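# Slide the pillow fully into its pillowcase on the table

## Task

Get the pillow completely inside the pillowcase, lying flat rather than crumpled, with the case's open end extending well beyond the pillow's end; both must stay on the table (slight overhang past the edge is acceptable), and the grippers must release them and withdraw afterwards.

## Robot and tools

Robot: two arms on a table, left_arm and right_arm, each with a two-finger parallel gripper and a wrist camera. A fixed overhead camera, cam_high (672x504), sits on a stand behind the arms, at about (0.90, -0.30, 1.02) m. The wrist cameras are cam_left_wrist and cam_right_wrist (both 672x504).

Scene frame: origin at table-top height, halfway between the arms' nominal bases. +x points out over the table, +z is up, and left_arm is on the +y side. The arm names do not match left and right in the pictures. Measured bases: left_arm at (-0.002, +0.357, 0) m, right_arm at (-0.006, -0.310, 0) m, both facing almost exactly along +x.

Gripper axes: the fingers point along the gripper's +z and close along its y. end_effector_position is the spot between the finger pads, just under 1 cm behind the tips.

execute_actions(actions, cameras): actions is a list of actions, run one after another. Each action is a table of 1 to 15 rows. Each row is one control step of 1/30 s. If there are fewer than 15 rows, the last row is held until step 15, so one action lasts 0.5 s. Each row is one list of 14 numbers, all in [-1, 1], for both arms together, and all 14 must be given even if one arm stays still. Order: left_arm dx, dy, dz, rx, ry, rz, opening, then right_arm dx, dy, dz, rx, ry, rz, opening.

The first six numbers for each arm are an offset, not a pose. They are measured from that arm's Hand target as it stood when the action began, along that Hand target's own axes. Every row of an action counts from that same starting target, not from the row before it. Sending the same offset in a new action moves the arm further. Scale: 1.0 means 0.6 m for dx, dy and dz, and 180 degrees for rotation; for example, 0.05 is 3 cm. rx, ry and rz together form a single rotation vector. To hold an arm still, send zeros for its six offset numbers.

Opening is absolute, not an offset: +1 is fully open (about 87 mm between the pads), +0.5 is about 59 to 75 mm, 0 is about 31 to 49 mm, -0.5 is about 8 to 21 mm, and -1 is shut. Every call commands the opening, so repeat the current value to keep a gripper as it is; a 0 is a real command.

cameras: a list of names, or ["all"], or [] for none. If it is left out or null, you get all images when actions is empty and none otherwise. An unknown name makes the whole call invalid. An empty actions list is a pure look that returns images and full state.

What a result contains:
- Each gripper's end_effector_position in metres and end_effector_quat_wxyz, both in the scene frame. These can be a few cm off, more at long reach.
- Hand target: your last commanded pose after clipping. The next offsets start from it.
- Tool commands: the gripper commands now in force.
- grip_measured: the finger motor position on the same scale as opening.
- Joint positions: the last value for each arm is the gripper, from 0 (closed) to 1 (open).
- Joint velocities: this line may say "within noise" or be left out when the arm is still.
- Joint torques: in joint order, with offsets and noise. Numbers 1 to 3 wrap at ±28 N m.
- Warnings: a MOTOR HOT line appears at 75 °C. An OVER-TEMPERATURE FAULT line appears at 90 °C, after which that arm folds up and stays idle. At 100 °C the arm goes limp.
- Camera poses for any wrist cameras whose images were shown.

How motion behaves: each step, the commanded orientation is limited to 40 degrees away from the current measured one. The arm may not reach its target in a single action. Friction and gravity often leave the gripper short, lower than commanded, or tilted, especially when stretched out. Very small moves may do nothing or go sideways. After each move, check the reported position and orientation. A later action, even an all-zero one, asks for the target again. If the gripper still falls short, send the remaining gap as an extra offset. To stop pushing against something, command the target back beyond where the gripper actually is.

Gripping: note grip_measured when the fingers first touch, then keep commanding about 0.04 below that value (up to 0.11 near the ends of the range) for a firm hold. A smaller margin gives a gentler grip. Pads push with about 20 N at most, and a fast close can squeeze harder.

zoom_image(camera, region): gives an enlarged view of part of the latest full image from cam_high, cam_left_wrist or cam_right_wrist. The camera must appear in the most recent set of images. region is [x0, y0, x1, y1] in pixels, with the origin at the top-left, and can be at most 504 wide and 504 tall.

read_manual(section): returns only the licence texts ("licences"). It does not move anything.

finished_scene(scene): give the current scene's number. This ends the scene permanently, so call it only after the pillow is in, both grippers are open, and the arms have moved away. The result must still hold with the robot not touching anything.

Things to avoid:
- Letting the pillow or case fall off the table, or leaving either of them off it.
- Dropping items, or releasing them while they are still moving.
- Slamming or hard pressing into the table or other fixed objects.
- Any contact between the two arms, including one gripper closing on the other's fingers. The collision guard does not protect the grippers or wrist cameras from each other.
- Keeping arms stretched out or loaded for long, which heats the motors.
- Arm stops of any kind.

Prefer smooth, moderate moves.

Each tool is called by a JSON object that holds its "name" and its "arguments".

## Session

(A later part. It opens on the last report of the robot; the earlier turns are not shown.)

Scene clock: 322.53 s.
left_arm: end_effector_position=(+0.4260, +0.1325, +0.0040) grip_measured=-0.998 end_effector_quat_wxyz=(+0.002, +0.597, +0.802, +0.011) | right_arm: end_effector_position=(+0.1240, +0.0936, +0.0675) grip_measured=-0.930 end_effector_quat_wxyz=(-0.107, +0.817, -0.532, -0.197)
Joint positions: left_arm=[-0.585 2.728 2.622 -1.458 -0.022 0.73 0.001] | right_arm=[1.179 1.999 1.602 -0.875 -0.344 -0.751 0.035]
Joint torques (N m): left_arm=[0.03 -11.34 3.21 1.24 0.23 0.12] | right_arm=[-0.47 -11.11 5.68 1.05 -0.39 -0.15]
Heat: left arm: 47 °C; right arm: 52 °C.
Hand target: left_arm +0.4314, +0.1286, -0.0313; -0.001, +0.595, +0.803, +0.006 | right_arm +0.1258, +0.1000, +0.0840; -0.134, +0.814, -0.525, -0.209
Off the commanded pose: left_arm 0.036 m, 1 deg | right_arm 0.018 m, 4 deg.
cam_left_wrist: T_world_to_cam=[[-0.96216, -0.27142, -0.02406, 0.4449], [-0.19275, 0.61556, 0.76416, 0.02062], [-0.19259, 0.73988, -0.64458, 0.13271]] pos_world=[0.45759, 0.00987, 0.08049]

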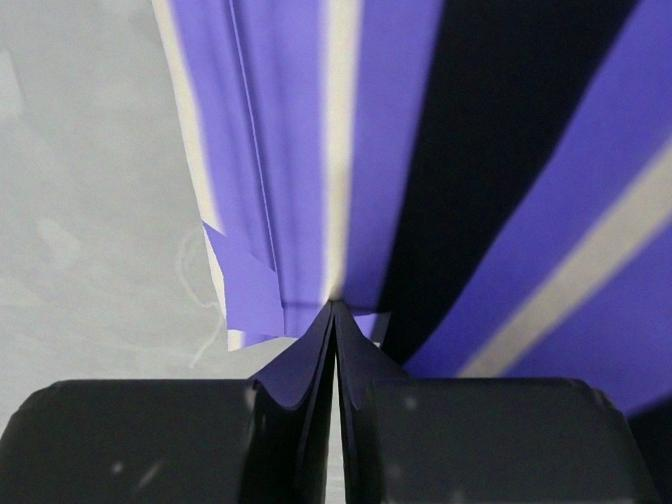

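{"name": "execute_actions", "arguments": {"actions": [[[0,0,-0.09,0,0,0,-0.8,0,0,0,0,0,0,-1]],[[0.0,0.05,0,0,0,0,0.5,0,0,0,0,0,0,-1]],[[0,0,0.04,0,0,0,0.5,0,0,0,0,0,0,-1]]], "cameras": ["cam_left_wrist"]}}

Scene clock: 326.57 s.
left_arm: end_effector_position=(+0.4574, +0.1381, +0.0095) grip_measured=+0.500 end_effector_quat_wxyz=(+0.044, +0.596, +0.802, +0.016) | right_arm: end_effector_position=(+0.1240, +0.0936, +0.0675) grip_measured=-0.930 end_effector_quat_wxyz=(-0.107, +0.817, -0.532, -0.197)
Joint positions: left_arm=[-0.545 2.833 2.858 -1.504 -0.021 0.77 0.75] | right_arm=[1.179 1.999 1.602 -0.875 -0.344 -0.751 0.035]
Joint torques (N m): left_arm=[-0.03 -14.17 7.02 0.7 0.22 0.21] | right_arm=[-0.46 -10.89 5.76 1.06 -0.39 -0.12]
Heat: left arm: 47 °C; right arm: 52 °C.
Hand target: left_arm +0.4601, +0.1371, -0.0009; -0.001, +0.595, +0.803, +0.006 | right_arm +0.1258, +0.1000, +0.0840; -0.134, +0.814, -0.525, -0.209
Off the commanded pose: left_arm 0.011 m, 5 deg | right_arm 0.018 m, 4 deg.
elbow stopped short (left arm): the move would have taken joint 3 (elbow) straighter than the controller allows.
cam_left_wrist: T_world_to_cam=[[-0.95835, -0.2732, -0.0832, 0.47583], [-0.24703, 0.64684, 0.72151, 0.03993], [-0.1433, 0.71202, -0.68739, 0.11981]] pos_world=[0.48305, 0.01886, 0.09314]

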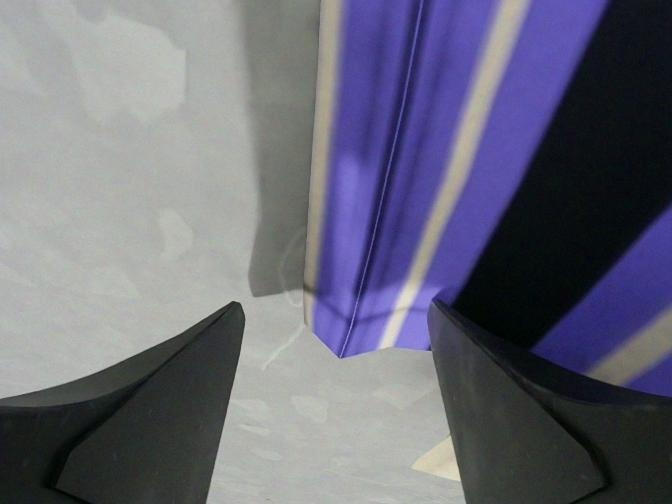

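{"name": "execute_actions", "arguments": {"actions": [[[0.009,-0.025,-0.052,0.045,0,0,0.7,0,0,0,0,0,0,-1]],[[0,0,0.055,0,0,0,0.7,0,0,0,0,0,0,-1]]], "cameras": ["cam_left_wrist"]}}

Scene clock: 341.63 s.
left_arm: end_effector_position=(+0.4447, +0.1352, +0.0081) grip_measured=+0.700 end_effector_quat_wxyz=(+0.031, +0.598, +0.800, -0.032) | right_arm: end_effector_position=(+0.1240, +0.0936, +0.0675) grip_measured=-0.930 end_effector_quat_wxyz=(-0.107, +0.817, -0.532, -0.197)
Joint positions: left_arm=[-0.531 2.832 2.858 -1.545 0.073 0.787 0.85] | right_arm=[1.179 1.999 1.602 -0.875 -0.344 -0.751 0.035]
Joint torques (N m): left_arm=[0.01 -13.85 6.87 0.32 0.33 0.18] | right_arm=[-0.36 -11.07 5.6 1.08 -0.42 -0.13]
Heat: left arm: 51 °C; right arm: 53 °C.
Hand target: left_arm +0.4397, +0.1364, -0.0025; -0.043, +0.594, +0.802, -0.051 | right_arm +0.1258, +0.1000, +0.0840; -0.134, +0.814, -0.525, -0.209
Off the commanded pose: left_arm 0.012 m, 9 deg | right_arm 0.018 m, 4 deg.
elbow stopped short (left arm): the move would have taken joint 3 (elbow) straighter than the controller allows.
cam_left_wrist: T_world_to_cam=[[-0.96367, -0.26693, 0.00913, 0.46342], [-0.18525, 0.69265, 0.69708, 0.00621], [-0.1924, 0.67007, -0.71694, 0.14686]] pos_world=[0.47599, 0.021, 0.09672]

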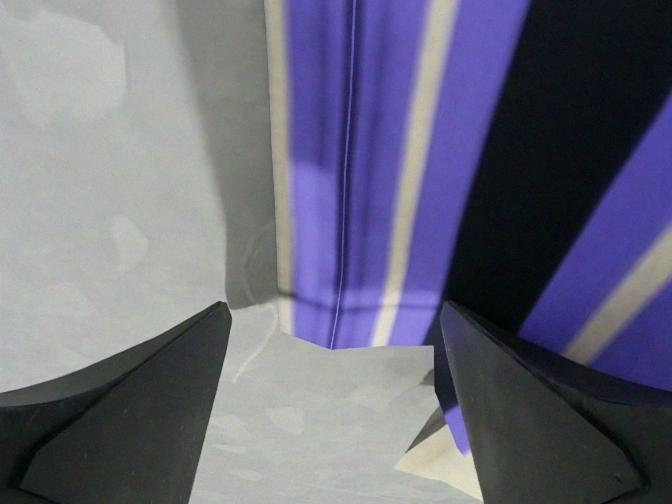

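{"name": "execute_actions", "arguments": {"actions": [[[0,0,-0.1,0,0,0,0.5,0,0,0,0,0,0,-1]],[[0,0,0,-0.0187,-0.0197,-0.123,0.5,0,0,0,0,0,0,-1]],[[0,0,0,-0.0187,-0.0197,-0.123,0.5,0,0,0,0,0,0,-1]],[[0,0,0,-0.0187,-0.0197,-0.123,0.5,0,0,0,0,0,0,-1]],[[0,0,0,-0.0187,-0.0197,-0.123,0.6,0,0,0,0,0,0,-1]]], "cameras": ["cam_left_wrist"]}}

Scene clock: 358.50 s.
left_arm: end_effector_position=(+0.4464, +0.1361, +0.0429) grip_measured=+0.600 end_effector_quat_wxyz=(+0.076, -0.132, +0.988, +0.013) | right_arm: end_effector_position=(+0.1240, +0.0936, +0.0675) grip_measured=-0.930 end_effector_quat_wxyz=(-0.107, +0.817, -0.532, -0.197)
Joint positions: left_arm=[-0.477 2.759 2.858 -1.556 -0.104 -0.701 0.8] | right_arm=[1.179 1.999 1.602 -0.875 -0.344 -0.751 0.035]
Joint torques (N m): left_arm=[-0.01 -18.58 6.61 0.6 -0.09 0.09] | right_arm=[-0.55 -11.04 5.65 1.07 -0.39 -0.09]
Heat: left arm: 53 °C; right arm: 54 °C.
Hand target: left_arm +0.4475, +0.1383, +0.0569; +0.086, -0.141, +0.986, +0.013 | right_arm +0.1258, +0.1000, +0.0840; -0.134, +0.814, -0.525, -0.209
Off the commanded pose: left_arm 0.014 m, 2 deg | right_arm 0.018 m, 4 deg.
elbow stopped short (left arm): the move would have taken joint 3 (elbow) straighter than the controller allows.
joint at its limit (left arm) — joint 4 (wrist pitch), lower limit.
cam_left_wrist: T_world_to_cam=[[0.24725, -0.96888, -0.01134, 0.02093], [-0.73608, -0.19543, 0.64807, 0.3504], [-0.63013, -0.15189, -0.76149, 0.48072]] pos_world=[0.55566, 0.16177, 0.13922]

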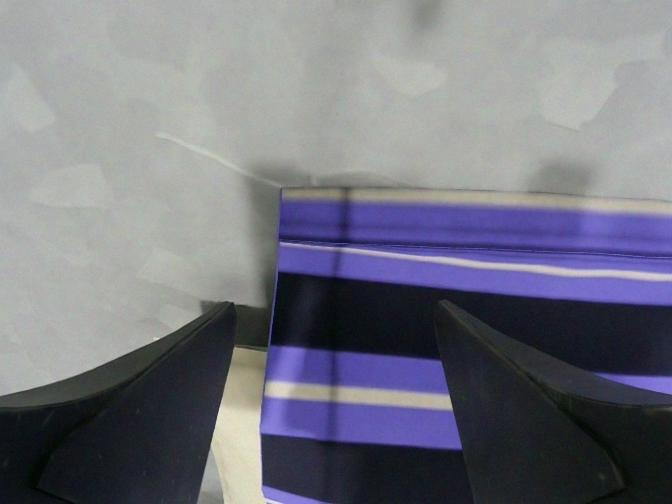

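{"name": "execute_actions", "arguments": {"actions": [[[0.009,0,0.05,0,-0.045,0,0.6,0,0,0,0,0,0,-1]],[[0.016,0,0.045,0,0,0,0.6,0,0,0,0,0,0,-1]]], "cameras": ["cam_left_wrist"]}}

Scene clock: 364.97 s.
left_arm: end_effector_position=(+0.4410, +0.1416, +0.0077) grip_measured=+0.600 end_effector_quat_wxyz=(+0.124, -0.141, +0.982, +0.035) | right_arm: end_effector_position=(+0.1240, +0.0936, +0.0675) grip_measured=-0.930 end_effector_quat_wxyz=(-0.107, +0.817, -0.532, -0.197)
Joint positions: left_arm=[-0.504 2.49 2.199 -1.115 -0.199 -0.735 0.8] | right_arm=[1.179 1.999 1.602 -0.875 -0.344 -0.751 0.035]
Joint torques (N m): left_arm=[-0.84 -14.38 4.4 1.25 -0.23 0.09] | right_arm=[-0.44 -11.06 5.76 1.05 -0.39 -0.11]
Heat: left arm: 54 °C; right arm: 54 °C.
Hand target: left_arm +0.4466, +0.1381, -0.0023; +0.156, -0.140, +0.978, +0.023 | right_arm +0.1258, +0.1000, +0.0840; -0.134, +0.814, -0.525, -0.209
Off the commanded pose: left_arm 0.012 m, 4 deg | right_arm 0.018 m, 4 deg.
cam_left_wrist: T_world_to_cam=[[0.26967, -0.96205, -0.04172, 0.01648], [-0.78553, -0.24484, 0.56834, 0.39986], [-0.55698, -0.1205, -0.82174, 0.41511]] pos_world=[0.54086, 0.16378, 0.11454]

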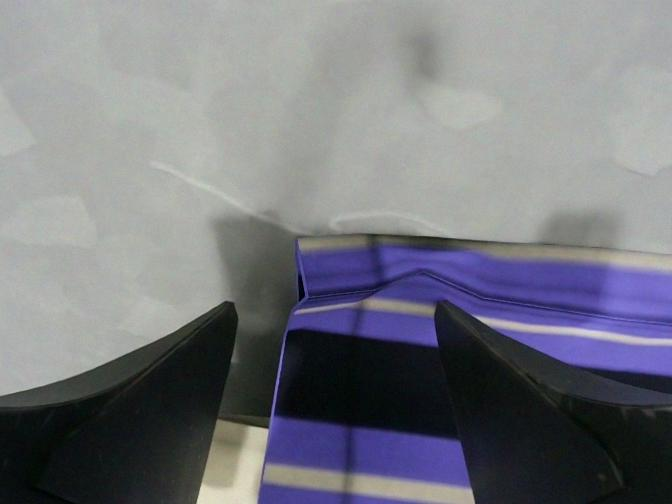

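{"name": "execute_actions", "arguments": {"actions": [[[0.0,-0.017,0.025,0,0,0,0.6,0,0,0,0,0,0,-1]],[[0,0,0,0,0,0,0.2,0,0,0,0,0,0,-1]],[[0,0,0,0,0,0,-0.2,0,0,0,0,0,0,-1]],[[0,0,0,0,0,0,-0.55,0,0,0,0,0,0,-1]]], "cameras": ["cam_left_wrist"]}}

{"name": "execute_actions", "arguments": {"actions": [[[0,0,0,0,0,0,-0.8,0,0,0,0,0,0,-1]],[[0,0,0,0,0,0,-1,0,0,0,0,0,0,-1]]], "cameras": ["cam_left_wrist"]}}

Scene clock: 371.10 s.
left_arm: end_effector_position=(+0.4639, +0.1168, +0.0068) grip_measured=-0.549 end_effector_quat_wxyz=(+0.177, -0.138, +0.975, -0.010) | right_arm: end_effector_position=(+0.1240, +0.0936, +0.0675) grip_measured=-0.930 end_effector_quat_wxyz=(-0.107, +0.817, -0.532, -0.197)
Joint positions: left_arm=[-0.523 2.472 2.148 -0.942 -0.189 -0.738 0.225] | right_arm=[1.179 1.999 1.602 -0.875 -0.344 -0.751 0.035]
Joint torques (N m): left_arm=[-0.02 -12.67 4.55 0.86 -0.34 0.11] | right_arm=[-0.43 -11.03 5.61 1.08 -0.42 -0.11]
Heat: left arm: 53 °C; right arm: 55 °C.
Hand target: left_arm +0.4540, +0.1297, -0.0165; +0.156, -0.140, +0.978, +0.023 | right_arm +0.1258, +0.1000, +0.0840; -0.134, +0.814, -0.525, -0.209
Off the commanded pose: left_arm 0.028 m, 5 deg | right_arm 0.018 m, 4 deg.
cam_left_wrist: T_world_to_cam=[[0.25018, -0.96635, 0.0598, -0.00474], [-0.85263, -0.19063, 0.4865, 0.43762], [-0.45873, -0.1727, -0.87163, 0.38503]] pos_world=[0.55094, 0.14533, 0.12299]

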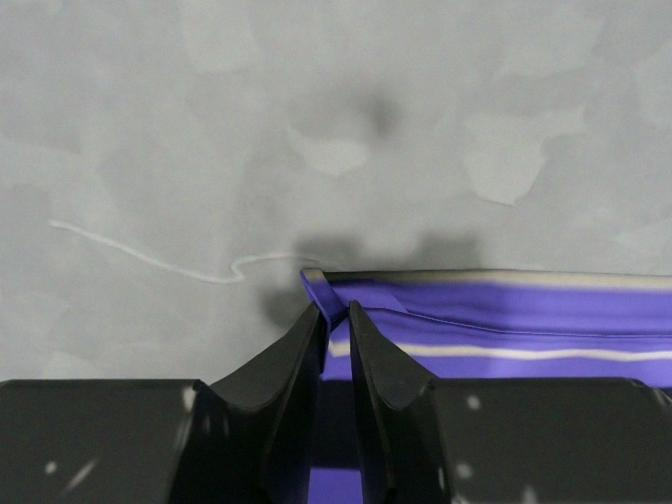

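Scene clock: 372.30 s.
left_arm: end_effector_position=(+0.4641, +0.1189, +0.0067) grip_measured=-0.917 end_effector_quat_wxyz=(+0.179, -0.138, +0.974, -0.005) | right_arm: end_effector_position=(+0.1240, +0.0936, +0.0675) grip_measured=-0.930 end_effector_quat_wxyz=(-0.107, +0.817, -0.532, -0.197)
Joint positions: left_arm=[-0.523 2.472 2.148 -0.946 -0.2 -0.738 0.042] | right_arm=[1.179 1.999 1.602 -0.875 -0.344 -0.751 0.035]
Joint torques (N m): left_arm=[0.06 -12.56 4.62 0.86 -0.23 0.11] | right_arm=[-0.5 -10.96 5.67 1.04 -0.37 -0.13]
Heat: left arm: 53 °C; right arm: 55 °C.
Hand target: left_arm +0.4540, +0.1297, -0.0165; +0.156, -0.140, +0.978, +0.023 | right_arm +0.1258, +0.1000, +0.0840; -0.134, +0.814, -0.525, -0.209
Off the commanded pose: left_arm 0.027 m, 4 deg | right_arm 0.018 m, 4 deg.
cam_left_wrist: T_world_to_cam=[[0.25323, -0.96613, 0.04965, -0.00404], [-0.8529, -0.19874, 0.48277, 0.43932], [-0.45655, -0.1646, -0.87434, 0.38334]] pos_world=[0.55074, 0.14651, 0.12328]

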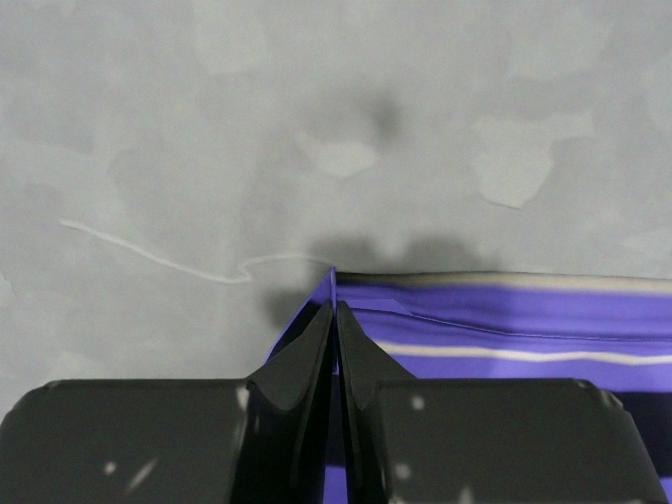

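{"name": "execute_actions", "arguments": {"actions": [[[-0.026,0,-0.0793,0,0,0,-1,0,0,0,0,0,0,-1]],[[-0.026,0,-0.0793,0,0,0,-1,-0.02,0,-0.037,0,0,0,-1]],[[-0.026,0,-0.0793,0,0,0,-1,-0.04,0,-0.073,0,0,0,-1]]], "cameras": ["all"]}}

Scene clock: 377.93 s.
left_arm: end_effector_position=(+0.4495, +0.1271, +0.1358) grip_measured=-0.922 end_effector_quat_wxyz=(+0.183, -0.139, +0.973, -0.007) | right_arm: end_effector_position=(+0.1257, +0.0958, +0.1461) grip_measured=-0.930 end_effector_quat_wxyz=(-0.123, +0.816, -0.529, -0.200)
Joint positions: left_arm=[-0.523 2.561 2.845 -1.544 -0.202 -0.738 0.039] | right_arm=[1.177 1.974 1.872 -1.138 -0.344 -0.751 0.035]
Joint torques (N m): left_arm=[0.09 -13.39 7.94 1.01 -0.19 0.19] | right_arm=[-0.34 -8.24 9.18 0.78 -0.41 -0.13]
Heat: left arm: 52 °C; right arm: 55 °C.
Hand target: left_arm +0.4542, +0.1296, +0.1337; +0.156, -0.140, +0.978, +0.023 | right_arm +0.1260, +0.0999, +0.1592; -0.134, +0.814, -0.525, -0.209
Off the commanded pose: left_arm 0.006 m, 5 deg | right_arm 0.014 m, 2 deg.
elbow stopped short (left arm): the move would have taken joint 3 (elbow) straighter than the controller allows.
cam_left_wrist: T_world_to_cam=[[0.25333, -0.9658, 0.05528, 0.0003], [-0.8578, -0.19785, 0.47438, 0.36938], [-0.44722, -0.16759, -0.87858, 0.48776]] pos_world=[0.53491, 0.15512, 0.2533]
cam_right_wrist: T_world_to_cam=[[0.92139, 0.38862, 0.00392, -0.15314], [0.36268, -0.86343, 0.35064, 0.0126], [0.13965, -0.32166, -0.9365, 0.29547]] pos_world=[0.09527, 0.16543, 0.27289]

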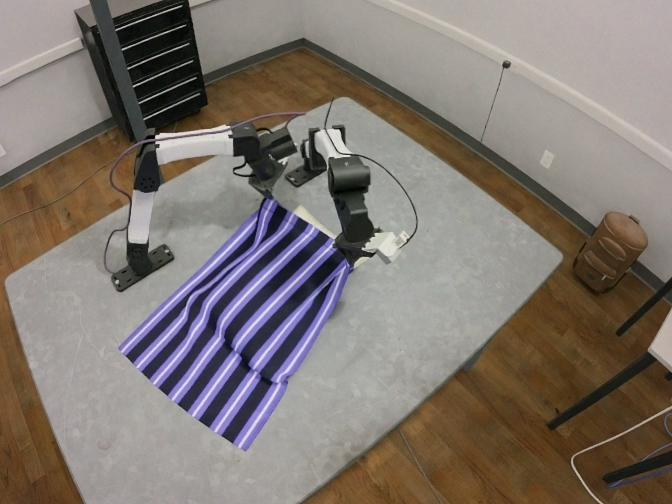

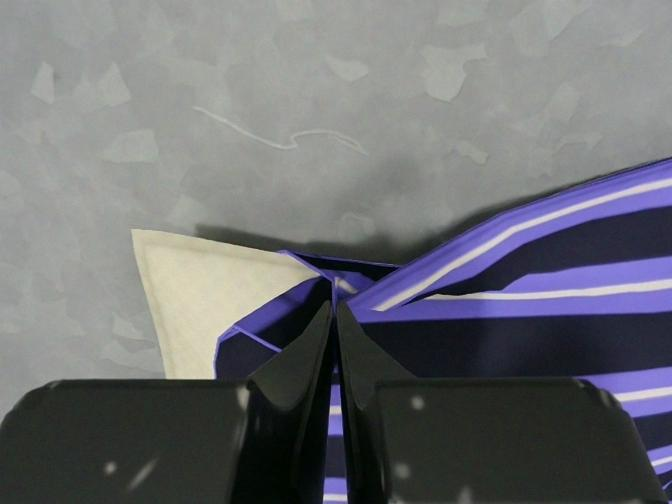

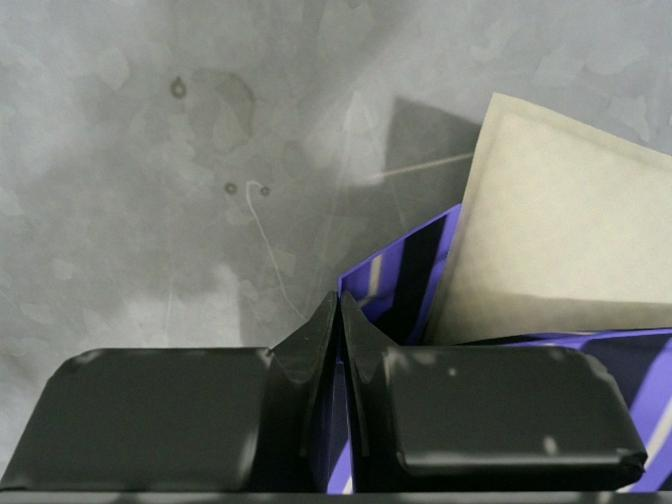

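{"name": "execute_actions", "arguments": {"actions": [[[0,0,0,0,-0.055,0,-1,0,0,0,0,0,0,-1]],[[0,0,0,0,-0.055,0,-1,0,0,0,0,0,0,-1]],[[-0.0347,0.0228,-0.0502,0,0,0,-1,-0.0448,0.0013,-0.0329,0,0,0,-1]],[[-0.0347,0.0228,-0.0502,0,0,0,-1,-0.0448,0.0013,-0.0329,0,0,0,-1]],[[-0.0347,0.0228,-0.0502,0,0,0,-1,-0.0448,0.0013,-0.0329,0,0,0,-1]],[[-0.0347,0.0228,-0.0502,0,0,0,-1,-0.0448,0.0013,-0.0329,0,0,0,-1]]], "cameras": ["all"]}}

Scene clock: 393.33 s.
left_arm: end_effector_position=(+0.4232, +0.1526, +0.2054) grip_measured=-0.922 end_effector_quat_wxyz=(+0.281, -0.122, +0.951, +0.045) | right_arm: end_effector_position=(+0.1241, +0.0960, +0.1481) grip_measured=-0.930 end_effector_quat_wxyz=(-0.107, +0.816, -0.534, -0.195)
Joint positions: left_arm=[-0.582 2.204 2.444 -1.398 -0.415 -0.712 0.039] | right_arm=[1.182 2.011 1.941 -1.202 -0.339 -0.744 0.035]
Joint torques (N m): left_arm=[-0.28 -12.7 6.12 1.39 -0.28 0.11] | right_arm=[-0.27 -8.5 5.67 0.88 -0.25 -0.13]
Heat: left arm: 50 °C; right arm: 55 °C.
Hand target: left_arm +0.4269, +0.1528, +0.2066; +0.289, -0.124, +0.948, +0.046 (last step not sent: back at the drive's target) | right_arm +0.1257, +0.0967, +0.1510; -0.113, +0.815, -0.533, -0.196 (last step not sent: back at the drive's target)
Off the commanded pose: left_arm 0.035 m, 1 deg | right_arm 0.036 m, 1 deg.
led back after a hold (right arm): the arm was led back toward your command in small steps, so it may still be short of it.
led back after a hold (left arm): the arm was led back toward your command in small steps, so it may still be short of it.
pose unreachable (left arm): on one or more control steps of this call, first in action 3 (counted from 0), this arm could not follow its commanded pose, so it was not sent that pose on those steps. It may still have moved: this result reports where it is.
cause: moving toward the commanded pose would bring a part of the arm too close to another arm (this arm's forearm (the part past joint 3) and the right arm's wrist camera, along the way the arms are being sent, or toward where that arm still pushes).
pose unreachable (right arm): on one or more control steps of this call, first in action 2 (counted from 0), this arm could not follow its commanded pose, so it was not sent that pose on those steps. It may still have moved: this result reports where it is.
cause: moving toward the commanded pose would bring a part of the arm too close to another arm (this arm's wrist camera and the left arm's forearm (the part past joint 3), at the place that arm is still heading or pushing toward).
cam_left_wrist: T_world_to_cam=[[0.24488, -0.96912, -0.0291, 0.04908], [-0.9289, -0.2431, 0.27936, 0.39591], [-0.27781, -0.04138, -0.95974, 0.46707]] pos_world=[0.4855, 0.16314, 0.33909]
cam_right_wrist: T_world_to_cam=[[0.92227, 0.38611, -0.01842, -0.14833], [0.36429, -0.85221, 0.37554, 0.00763], [0.1293, -0.35306, -0.92662, 0.30045]] pos_world=[0.09517, 0.16985, 0.27281]

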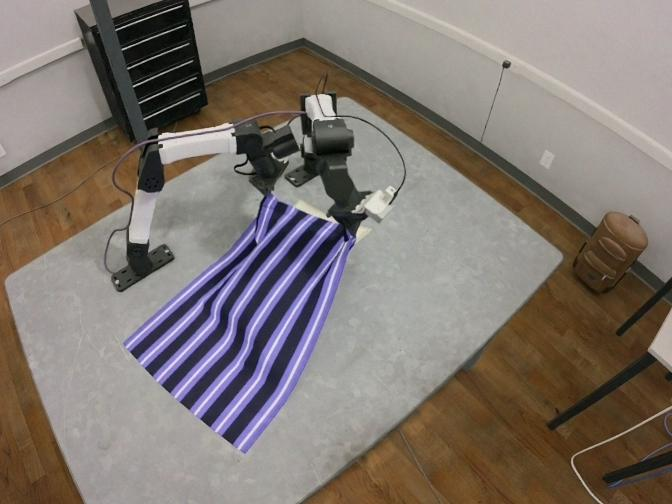

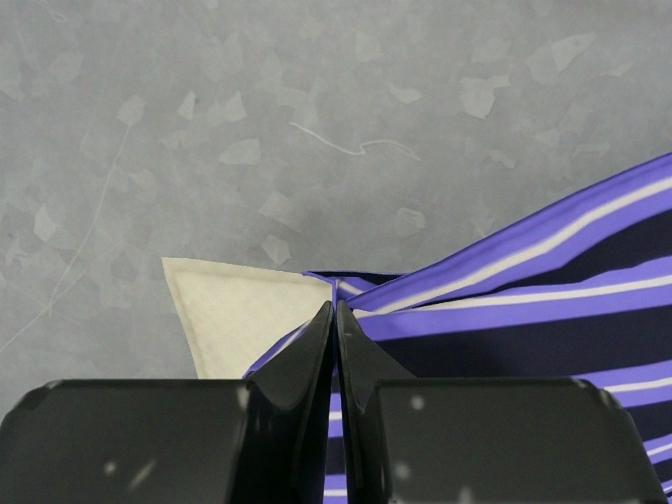

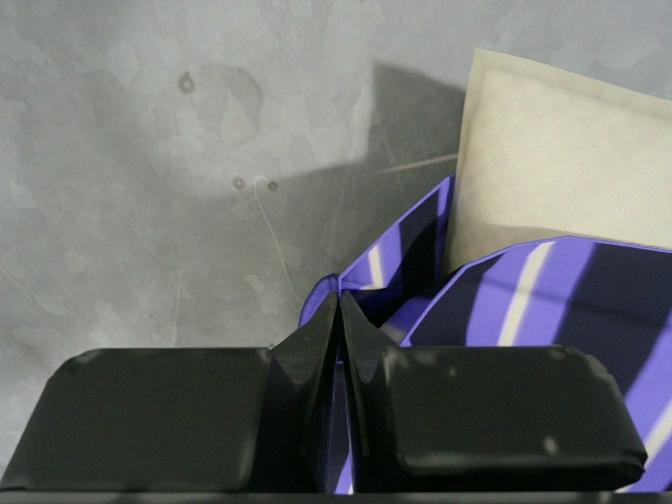

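{"name": "execute_actions", "arguments": {"actions": [[[0,0,0,0,0,0,-1,0,0,0,0,-0.075,0,-1]],[[0,0,0,0,0,0,-1,0,0,0,0,-0.075,0,-1]],[[0,0,0,0,0,0,-1,0,0,0,0,-0.075,0,-1]],[[-0.0267,0.0171,-0.0439,0,0,0,-1,-0.0727,0,-0.0136,0,0,0,-1]],[[-0.0267,0.0171,-0.0439,0,0,0,-1,-0.0727,0,-0.0136,0,0,0,-1]],[[-0.0267,0.0171,-0.0439,0,0,0,-1,-0.0727,0,-0.0136,0,0,0,-1]]], "cameras": ["all"]}}

Scene clock: 407.77 s.
left_arm: end_effector_position=(+0.4125, +0.1738, +0.2750) grip_measured=-0.922 end_effector_quat_wxyz=(+0.320, -0.108, +0.941, +0.022) | right_arm: end_effector_position=(+0.1194, +0.1198, +0.2651) grip_measured=-0.930 end_effector_quat_wxyz=(-0.278, +0.695, -0.476, -0.461)
Joint positions: left_arm=[-0.554 2.21 2.753 -1.585 -0.402 -0.636 0.039] | right_arm=[1.014 1.685 1.637 -0.644 -0.854 -0.501 0.035]
Joint torques (N m): left_arm=[0.68 -14.8 7.45 1.61 -0.23 0.21] | right_arm=[0.55 -6.23 9.89 1.58 -0.42 -0.1]
Heat: left arm: 51 °C; right arm: 53 °C.
Hand target: left_arm +0.4149, +0.1800, +0.2995; +0.289, -0.124, +0.948, +0.046 | right_arm +0.1166, +0.1248, +0.2808; -0.291, +0.697, -0.461, -0.466
Off the commanded pose: left_arm 0.025 m, 5 deg | right_arm 0.017 m, 2 deg.
joint read past its limit (left arm) — joint 4 (wrist pitch), lower limit.
joint sent to its limit (left arm) — joint 4 (wrist pitch), lower limit. The joint targets are off in orientation, not in position.
cam_left_wrist: T_world_to_cam=[[0.20627, -0.97838, 0.0148, 0.07988], [-0.95823, -0.19892, 0.2055, 0.39645], [-0.19811, -0.05657, -0.97855, 0.50681]] pos_world=[0.46381, 0.18568, 0.41328]
cam_right_wrist: T_world_to_cam=[[0.92894, 0.36605, -0.05546, -0.13962], [0.33434, -0.89377, -0.29899, 0.17309], [-0.15901, 0.2592, -0.95264, 0.38584]] pos_world=[0.13318, 0.1058, 0.41158]

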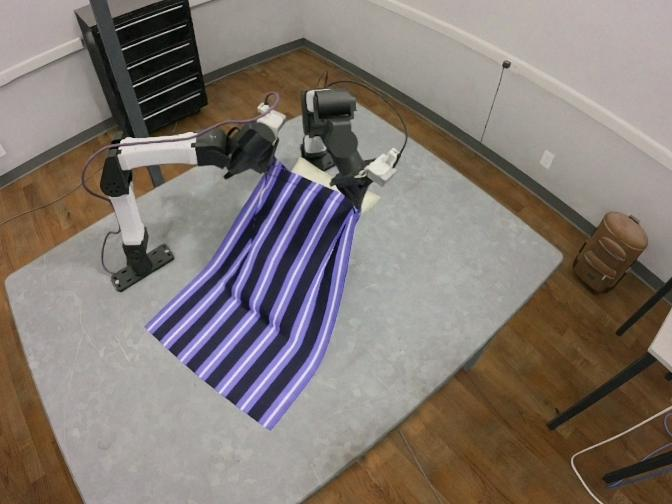

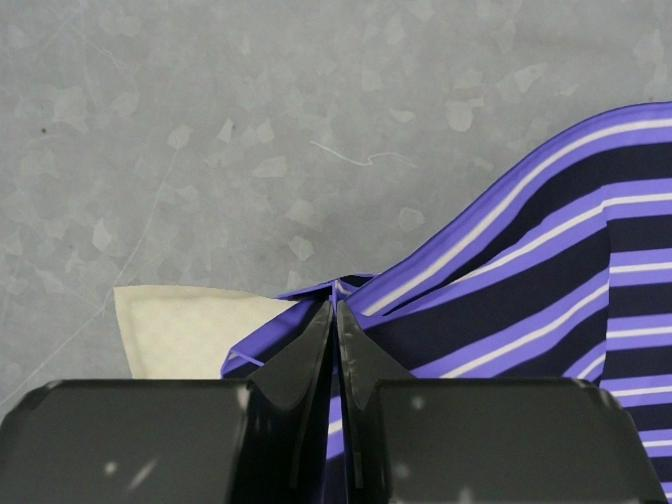

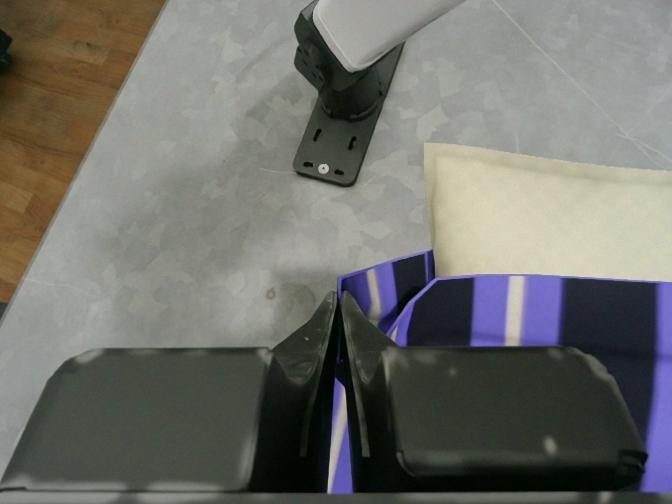

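{"name": "execute_actions", "arguments": {"actions": [[[0,0,0,0,-0.065,0,-1,0,0,0,0,0,0,-1]],[[0,0,0,0,-0.065,0,-1,0,0,0,0,0,0,-1]],[[0,0,0,0,-0.064,0,-1,0,0,0,0,0,0,-1]],[[-0.0416,0.017,-0.0186,0,0,0,-1,-0.0524,0.001,-0.0048,0,0,0,-1]],[[-0.0416,0.017,-0.0186,0,0,0,-1,-0.0524,0.001,-0.0048,0,0,0,-1]],[[-0.0416,0.017,-0.0186,0,0,0,-1,-0.0524,0.001,-0.0048,0,0,0,-1]],[[-0.0416,0.017,-0.0186,0,0,0,-1,-0.0524,0.001,-0.0048,0,0,0,-1]]], "cameras": ["all"]}}

Scene clock: 423.73 s.
left_arm: end_effector_position=(+0.3942, +0.2144, +0.3982) grip_measured=-0.922 end_effector_quat_wxyz=(+0.548, -0.095, +0.826, +0.086) | right_arm: end_effector_position=(+0.1066, +0.1594, +0.3860) grip_measured=-0.930 end_effector_quat_wxyz=(-0.293, +0.687, -0.474, -0.467)
Joint positions: left_arm=[-0.658 1.756 2.266 -1.095 -0.802 -0.402 0.039] | right_arm=[1.096 2.113 2.754 -1.23 -0.785 -0.398 0.035]
Joint torques (N m): left_arm=[0.5 -7.47 8.03 2.11 -0.18 0.24] | right_arm=[0.7 -7.76 7.53 1.81 -0.38 -0.06]
Heat: left arm: 52 °C; right arm: 50 °C.
Hand target: left_arm +0.3990, +0.2163, +0.4093; +0.560, -0.105, +0.817, +0.081 | right_arm +0.1011, +0.1609, +0.4008; -0.291, +0.697, -0.461, -0.467
Off the commanded pose: left_arm 0.012 m, 2 deg | right_arm 0.016 m, 2 deg.
cam_left_wrist: T_world_to_cam=[[0.24813, -0.96711, -0.05584, 0.13073], [-0.9249, -0.21937, -0.31056, 0.55844], [0.28809, 0.12871, -0.94891, 0.38284]] pos_world=[0.37377, 0.19966, 0.54401]
cam_right_wrist: T_world_to_cam=[[0.93437, 0.35369, -0.04307, -0.13894], [0.32121, -0.88846, -0.32782, 0.26056], [-0.15421, 0.29247, -0.94376, 0.4795]] pos_world=[0.12007, 0.1404, 0.53197]

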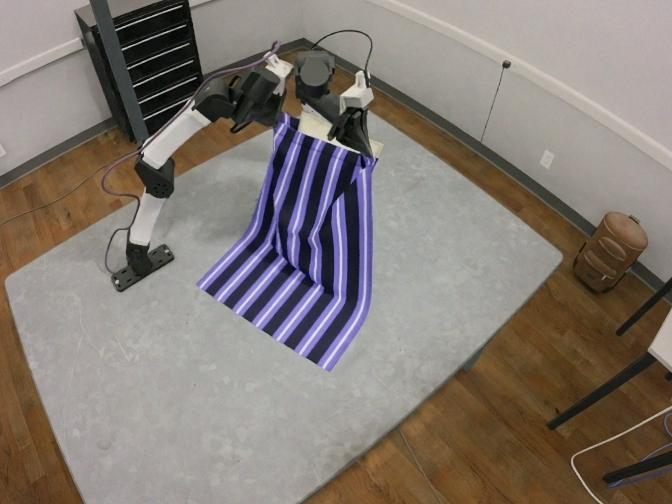

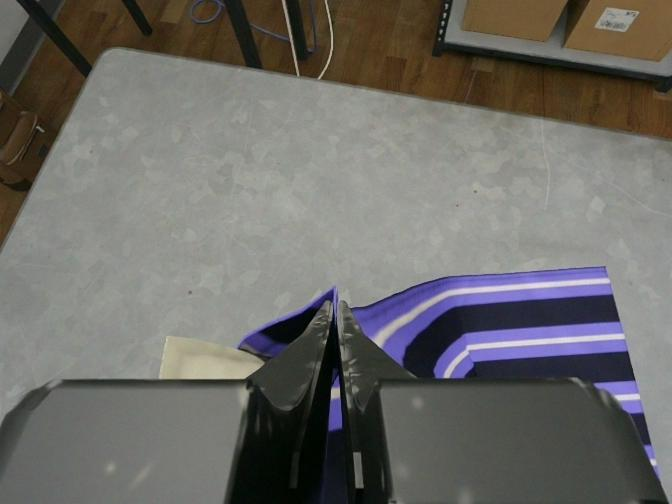

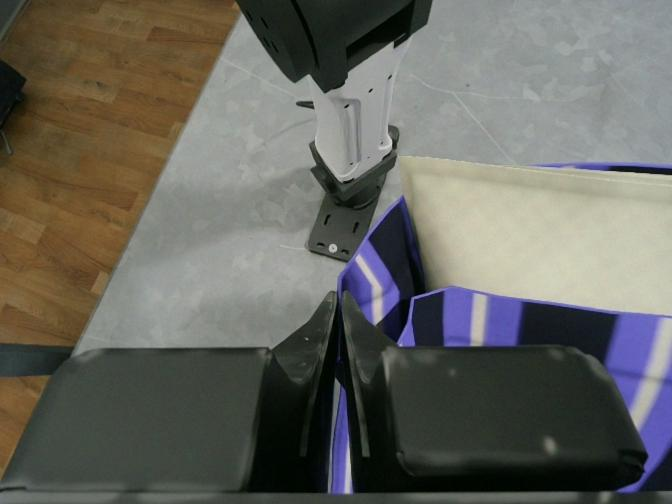

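{"name": "execute_actions", "arguments": {"actions": [[[-0.0518,0.0008,-0.0198,0,0,0,-1,-0.051,0.0013,-0.0221,0,0,0,-1]],[[-0.0518,0.0008,-0.0198,0,0,0,-1,-0.051,0.0013,-0.0221,0,0,0,-1]],[[-0.0518,0.0008,-0.0198,0,0,0,-1,-0.051,0.0013,-0.0221,0,0,0,-1]]], "cameras": ["all"]}}

{"name": "zoom_image", "arguments": {"camera": "cam_high", "region": [180, 20, 430, 400]}}

Scene clock: 431.83 s.
left_arm: end_effector_position=(+0.4021, +0.2150, +0.4845) grip_measured=-0.922 end_effector_quat_wxyz=(+0.624, -0.066, +0.775, +0.071) | right_arm: end_effector_position=(+0.1046, +0.1664, +0.4612) grip_measured=-0.930 end_effector_quat_wxyz=(-0.360, +0.614, -0.464, -0.527)
Joint positions: left_arm=[-0.658 1.963 2.844 -1.187 -0.796 -0.194 0.039] | right_arm=[1.092 2.089 2.838 -1.012 -0.781 -0.139 0.035]
Joint torques (N m): left_arm=[-1.09 -9.65 6.15 2.52 -0.2 0.24] | right_arm=[-0.36 -9.91 7.05 2.46 -0.27 -0.03]
Heat: left arm: 48 °C; right arm: 51 °C.
Hand target: left_arm +0.3992, +0.2163, +0.5091; +0.560, -0.105, +0.818, +0.081 | right_arm +0.1012, +0.1607, +0.5010; -0.291, +0.697, -0.461, -0.467
Off the commanded pose: left_arm 0.025 m, 10 deg | right_arm 0.040 m, 14 deg.
elbow stopped short (right arm): the move would have taken joint 3 (elbow) straighter than the controller allows.
elbow stopped short (left arm): the move would have taken joint 3 (elbow) straighter than the controller allows.
cam_left_wrist: T_world_to_cam=[[0.19093, -0.98054, -0.0457, 0.15513], [-0.86647, -0.14647, -0.47726, 0.63422], [0.46128, 0.13072, -0.87757, 0.3577]] pos_world=[0.35491, 0.19825, 0.62368]
cam_right_wrist: T_world_to_cam=[[0.95707, 0.28429, -0.05651, -0.12105], [0.21401, -0.82456, -0.52374, 0.38297], [-0.1955, 0.48916, -0.85, 0.47639]] pos_world=[0.12703, 0.11716, 0.59867]

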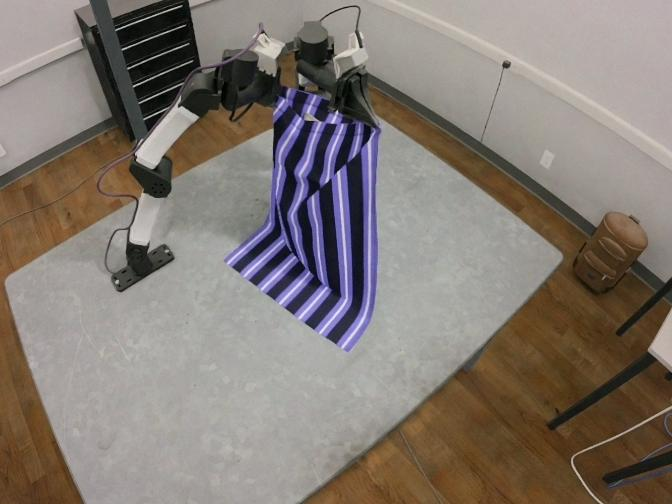

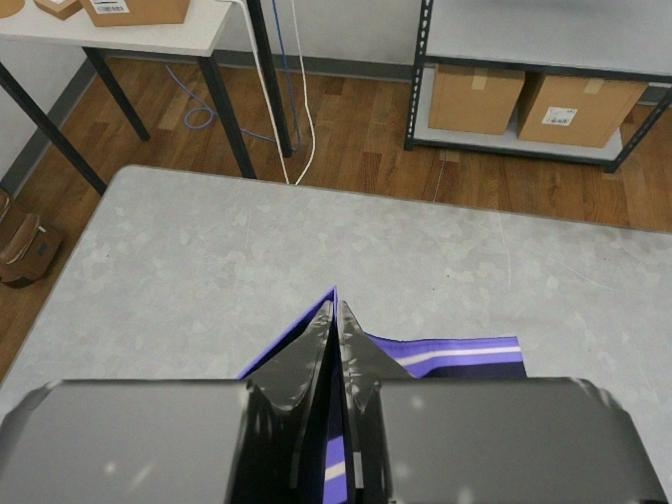

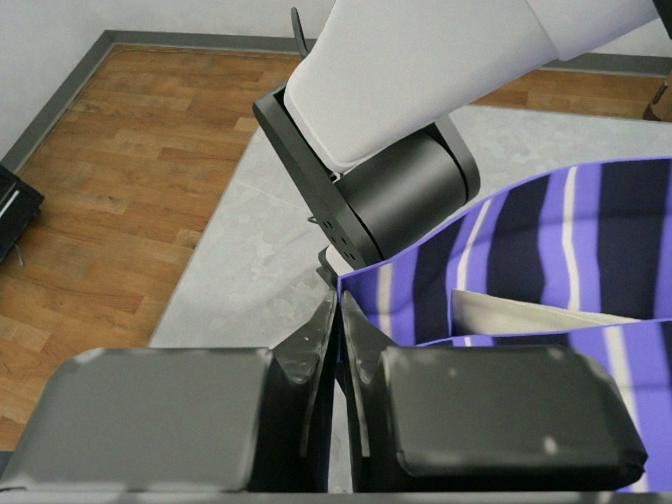

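Scaled by 1.326 from the camera's image (finer frame: 960x720).

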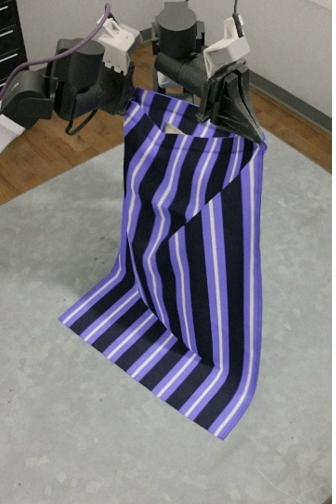

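{"name": "execute_actions", "arguments": {"actions": [[[0.0107,-0.0622,0.0152,0,0,0,-1,0.0376,-0.002,-0.0484,0,0,0,-1]],[[0.0107,-0.0622,0.0152,0,0,0,-1,0.0376,-0.002,-0.0484,0,0,0,-1]],[[0.0107,-0.0622,0.0152,0,0,0,-1,0.0376,-0.002,-0.0484,0,0,0,-1]],[[0.0107,-0.0622,0.0152,0,0,0,-1,0.0376,-0.002,-0.0484,0,0,0,-1]],[[0.0107,-0.0622,0.0152,0,0,0,-1,0.0376,-0.002,-0.0484,0,0,0,-1]]], "cameras": ["all"]}}

Scene clock: 459.40 s.
left_arm: end_effector_position=(+0.4579, +0.0779, +0.4440) grip_measured=-0.922 end_effector_quat_wxyz=(+0.671, -0.044, +0.738, +0.048) | right_arm: end_effector_position=(+0.1880, +0.0075, +0.4422) grip_measured=-0.930 end_effector_quat_wxyz=(-0.357, +0.638, -0.480, -0.485)
Joint positions: left_arm=[-0.841 2.231 2.853 -0.78 -0.929 -0.115 0.039] | right_arm=[0.605 1.938 2.762 -1.564 -1.15 -0.686 0.035]
Joint torques (N m): left_arm=[-0.58 -10.78 6.49 2.18 -0.09 0.33] | right_arm=[-0.44 -8.14 3.28 1.32 -0.62 -0.21]
Heat: left arm: 45 °C; right arm: 51 °C.
Hand target: left_arm +0.4601, +0.0751, +0.4475; +0.624, -0.066, +0.775, +0.071 | right_arm +0.1782, +0.0002, +0.4547; -0.291, +0.697, -0.461, -0.466
Off the commanded pose: left_arm 0.005 m, 8 deg | right_arm 0.018 m, 11 deg.
elbow stopped short (right arm): the move would have taken joint 3 (elbow) straighter than the controller allows.
elbow stopped short (left arm): the move would have taken joint 3 (elbow) straighter than the controller allows.
led back after a hold (left arm): the arm was led back toward your command in small steps, so it may still be short of it.
joint sent to its limit (right arm) — joint 4 (wrist pitch), lower limit. The joint targets are off in orientation, not in position.
pose unreachable (left arm): on one or more control steps of this call, first in action 0 (counted from 0), this arm could not follow its commanded pose, so it was not sent that pose on those steps. It may still have moved: this result reports where it is.
cause: moving toward the commanded pose would bring a part of the arm too close to another arm (this arm's wrist (the part past joint 4) and the right arm's wrist camera, 25 mm apart when this arm was first held).
cam_left_wrist: T_world_to_cam=[[0.13111, -0.99093, -0.02951, 0.02918], [-0.81097, -0.09008, -0.57811, 0.65809], [0.57021, 0.09973, -0.81542, 0.23925]] pos_world=[0.39344, 0.06434, 0.5764]
cam_right_wrist: T_world_to_cam=[[0.96592, 0.25833, -0.01605, -0.17607], [0.2246, -0.8674, -0.44404, 0.18728], [-0.12863, 0.4253, -0.89586, 0.56251]] pos_world=[0.20036, -0.03131, 0.58426]

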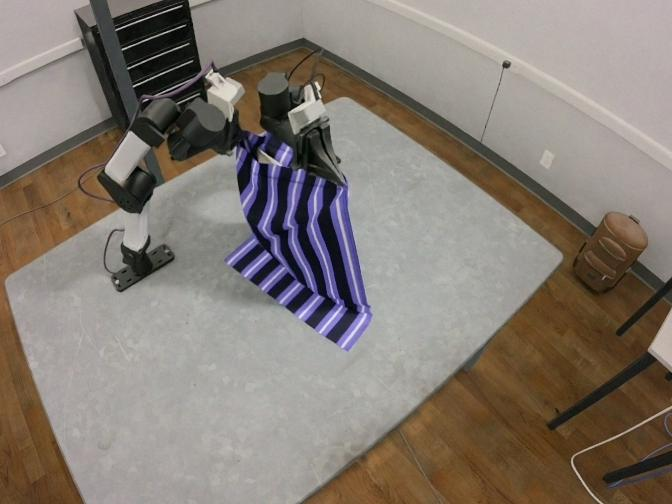

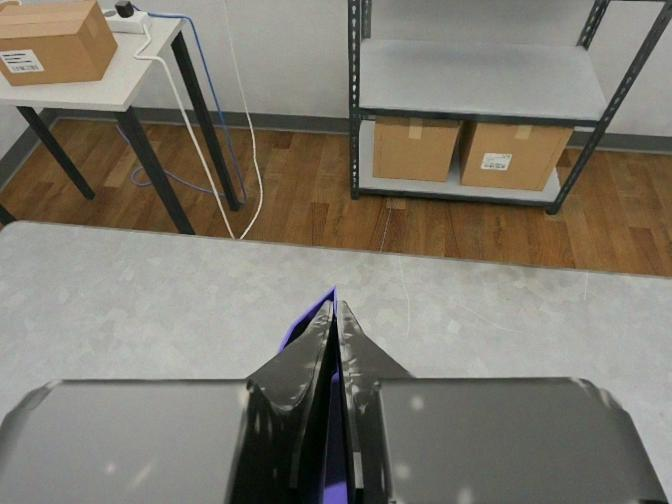

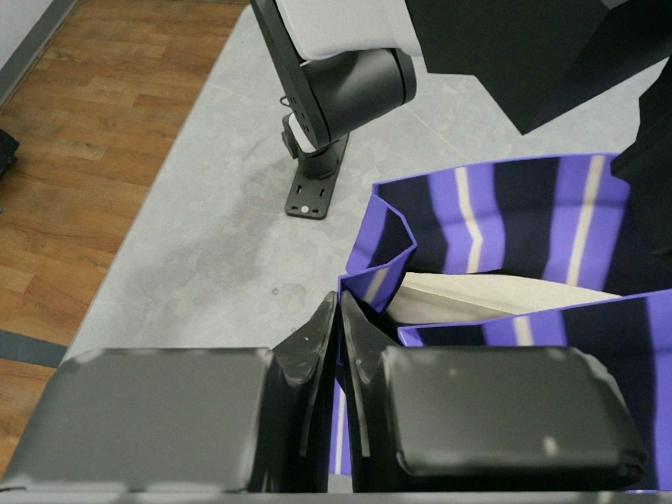

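{"name": "execute_actions", "arguments": {"actions": [[[0,0,0,0.047,-0.0506,-0.0113,-1,0,0,0,0.0496,-0.0622,-0.0066,-1]],[[0,0,0,0.047,-0.0506,-0.0113,-1,0,0,0,0.0496,-0.0622,-0.0066,-1]],[[0,0,0,0.047,-0.0506,-0.0113,-1,0,0,0,0.0496,-0.0622,-0.0066,-1]],[[0,0,0,0.047,-0.0506,-0.0113,-1,0,0,0,0.0496,-0.0622,-0.0066,-1]],[[0,0,0,0.047,-0.0506,-0.0113,-1,0,0,0,0.0496,-0.0622,-0.0066,-1]],[[-0.0586,0.0035,0.005,0,0,0,-1,-0.0336,0.0206,0.0363,0,0,0,-1]],[[-0.0586,0.0035,0.005,0,0,0,-1,-0.0336,0.0206,0.0363,0,0,0,-1]]], "cameras": ["all"]}}

Scene clock: 491.83 s.
left_arm: end_effector_position=(+0.4431, +0.0863, +0.4726) grip_measured=-0.922 end_effector_quat_wxyz=(+0.835, +0.136, +0.481, -0.232) | right_arm: end_effector_position=(+0.1646, +0.0280, +0.4802) grip_measured=-0.930 end_effector_quat_wxyz=(+0.700, -0.284, +0.412, +0.509)
Joint positions: left_arm=[-0.583 1.616 1.402 0.739 0 0.005 0.039] | right_arm=[0.99 1.084 1.019 0.6 -0.204 0.146 0.035]
Joint torques (N m): left_arm=[0.75 -10.74 10.22 1.94 0.16 0.05] | right_arm=[0.5 -2.29 10.71 2 0.15 -0.2]
Heat: left arm: 45 °C; right arm: 50 °C.
Hand target: left_arm +0.4320, +0.0971, +0.5087; +0.854, +0.124, +0.445, -0.239 | right_arm +0.1590, +0.0201, +0.5128; +0.723, -0.268, +0.376, +0.514
Off the commanded pose: left_arm 0.039 m, 5 deg | right_arm 0.034 m, 5 deg.
cam_left_wrist: T_world_to_cam=[[-0.50737, -0.86155, -0.01773, 0.30646], [-0.27485, 0.18129, -0.94424, 0.57547], [0.81672, -0.47421, -0.32877, -0.0194]] pos_world=[0.32949, 0.1505, 0.54243]
cam_right_wrist: T_world_to_cam=[[0.9414, -0.33403, -0.04675, -0.12274], [-0.14355, -0.27139, -0.9517, 0.51487], [0.30521, 0.90265, -0.30344, 0.21556]] pos_world=[0.12367, -0.09585, 0.54967]

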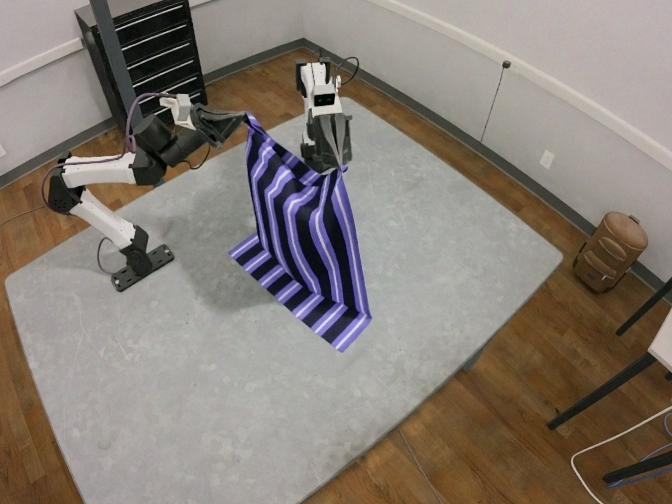

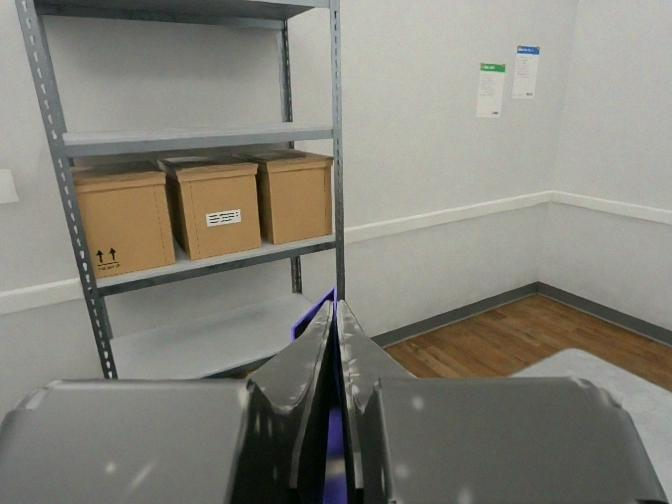

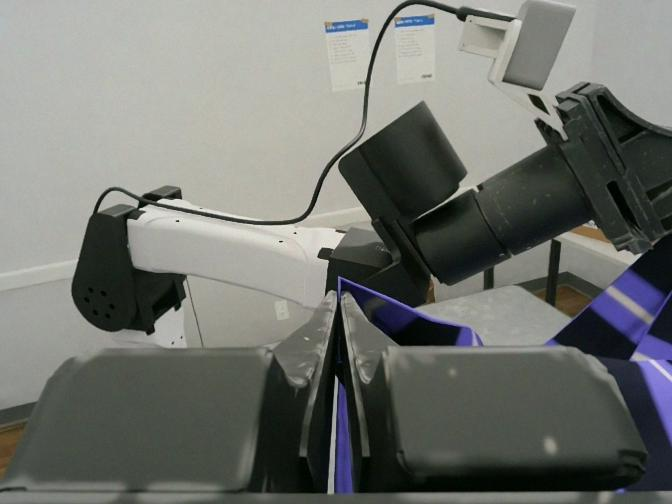

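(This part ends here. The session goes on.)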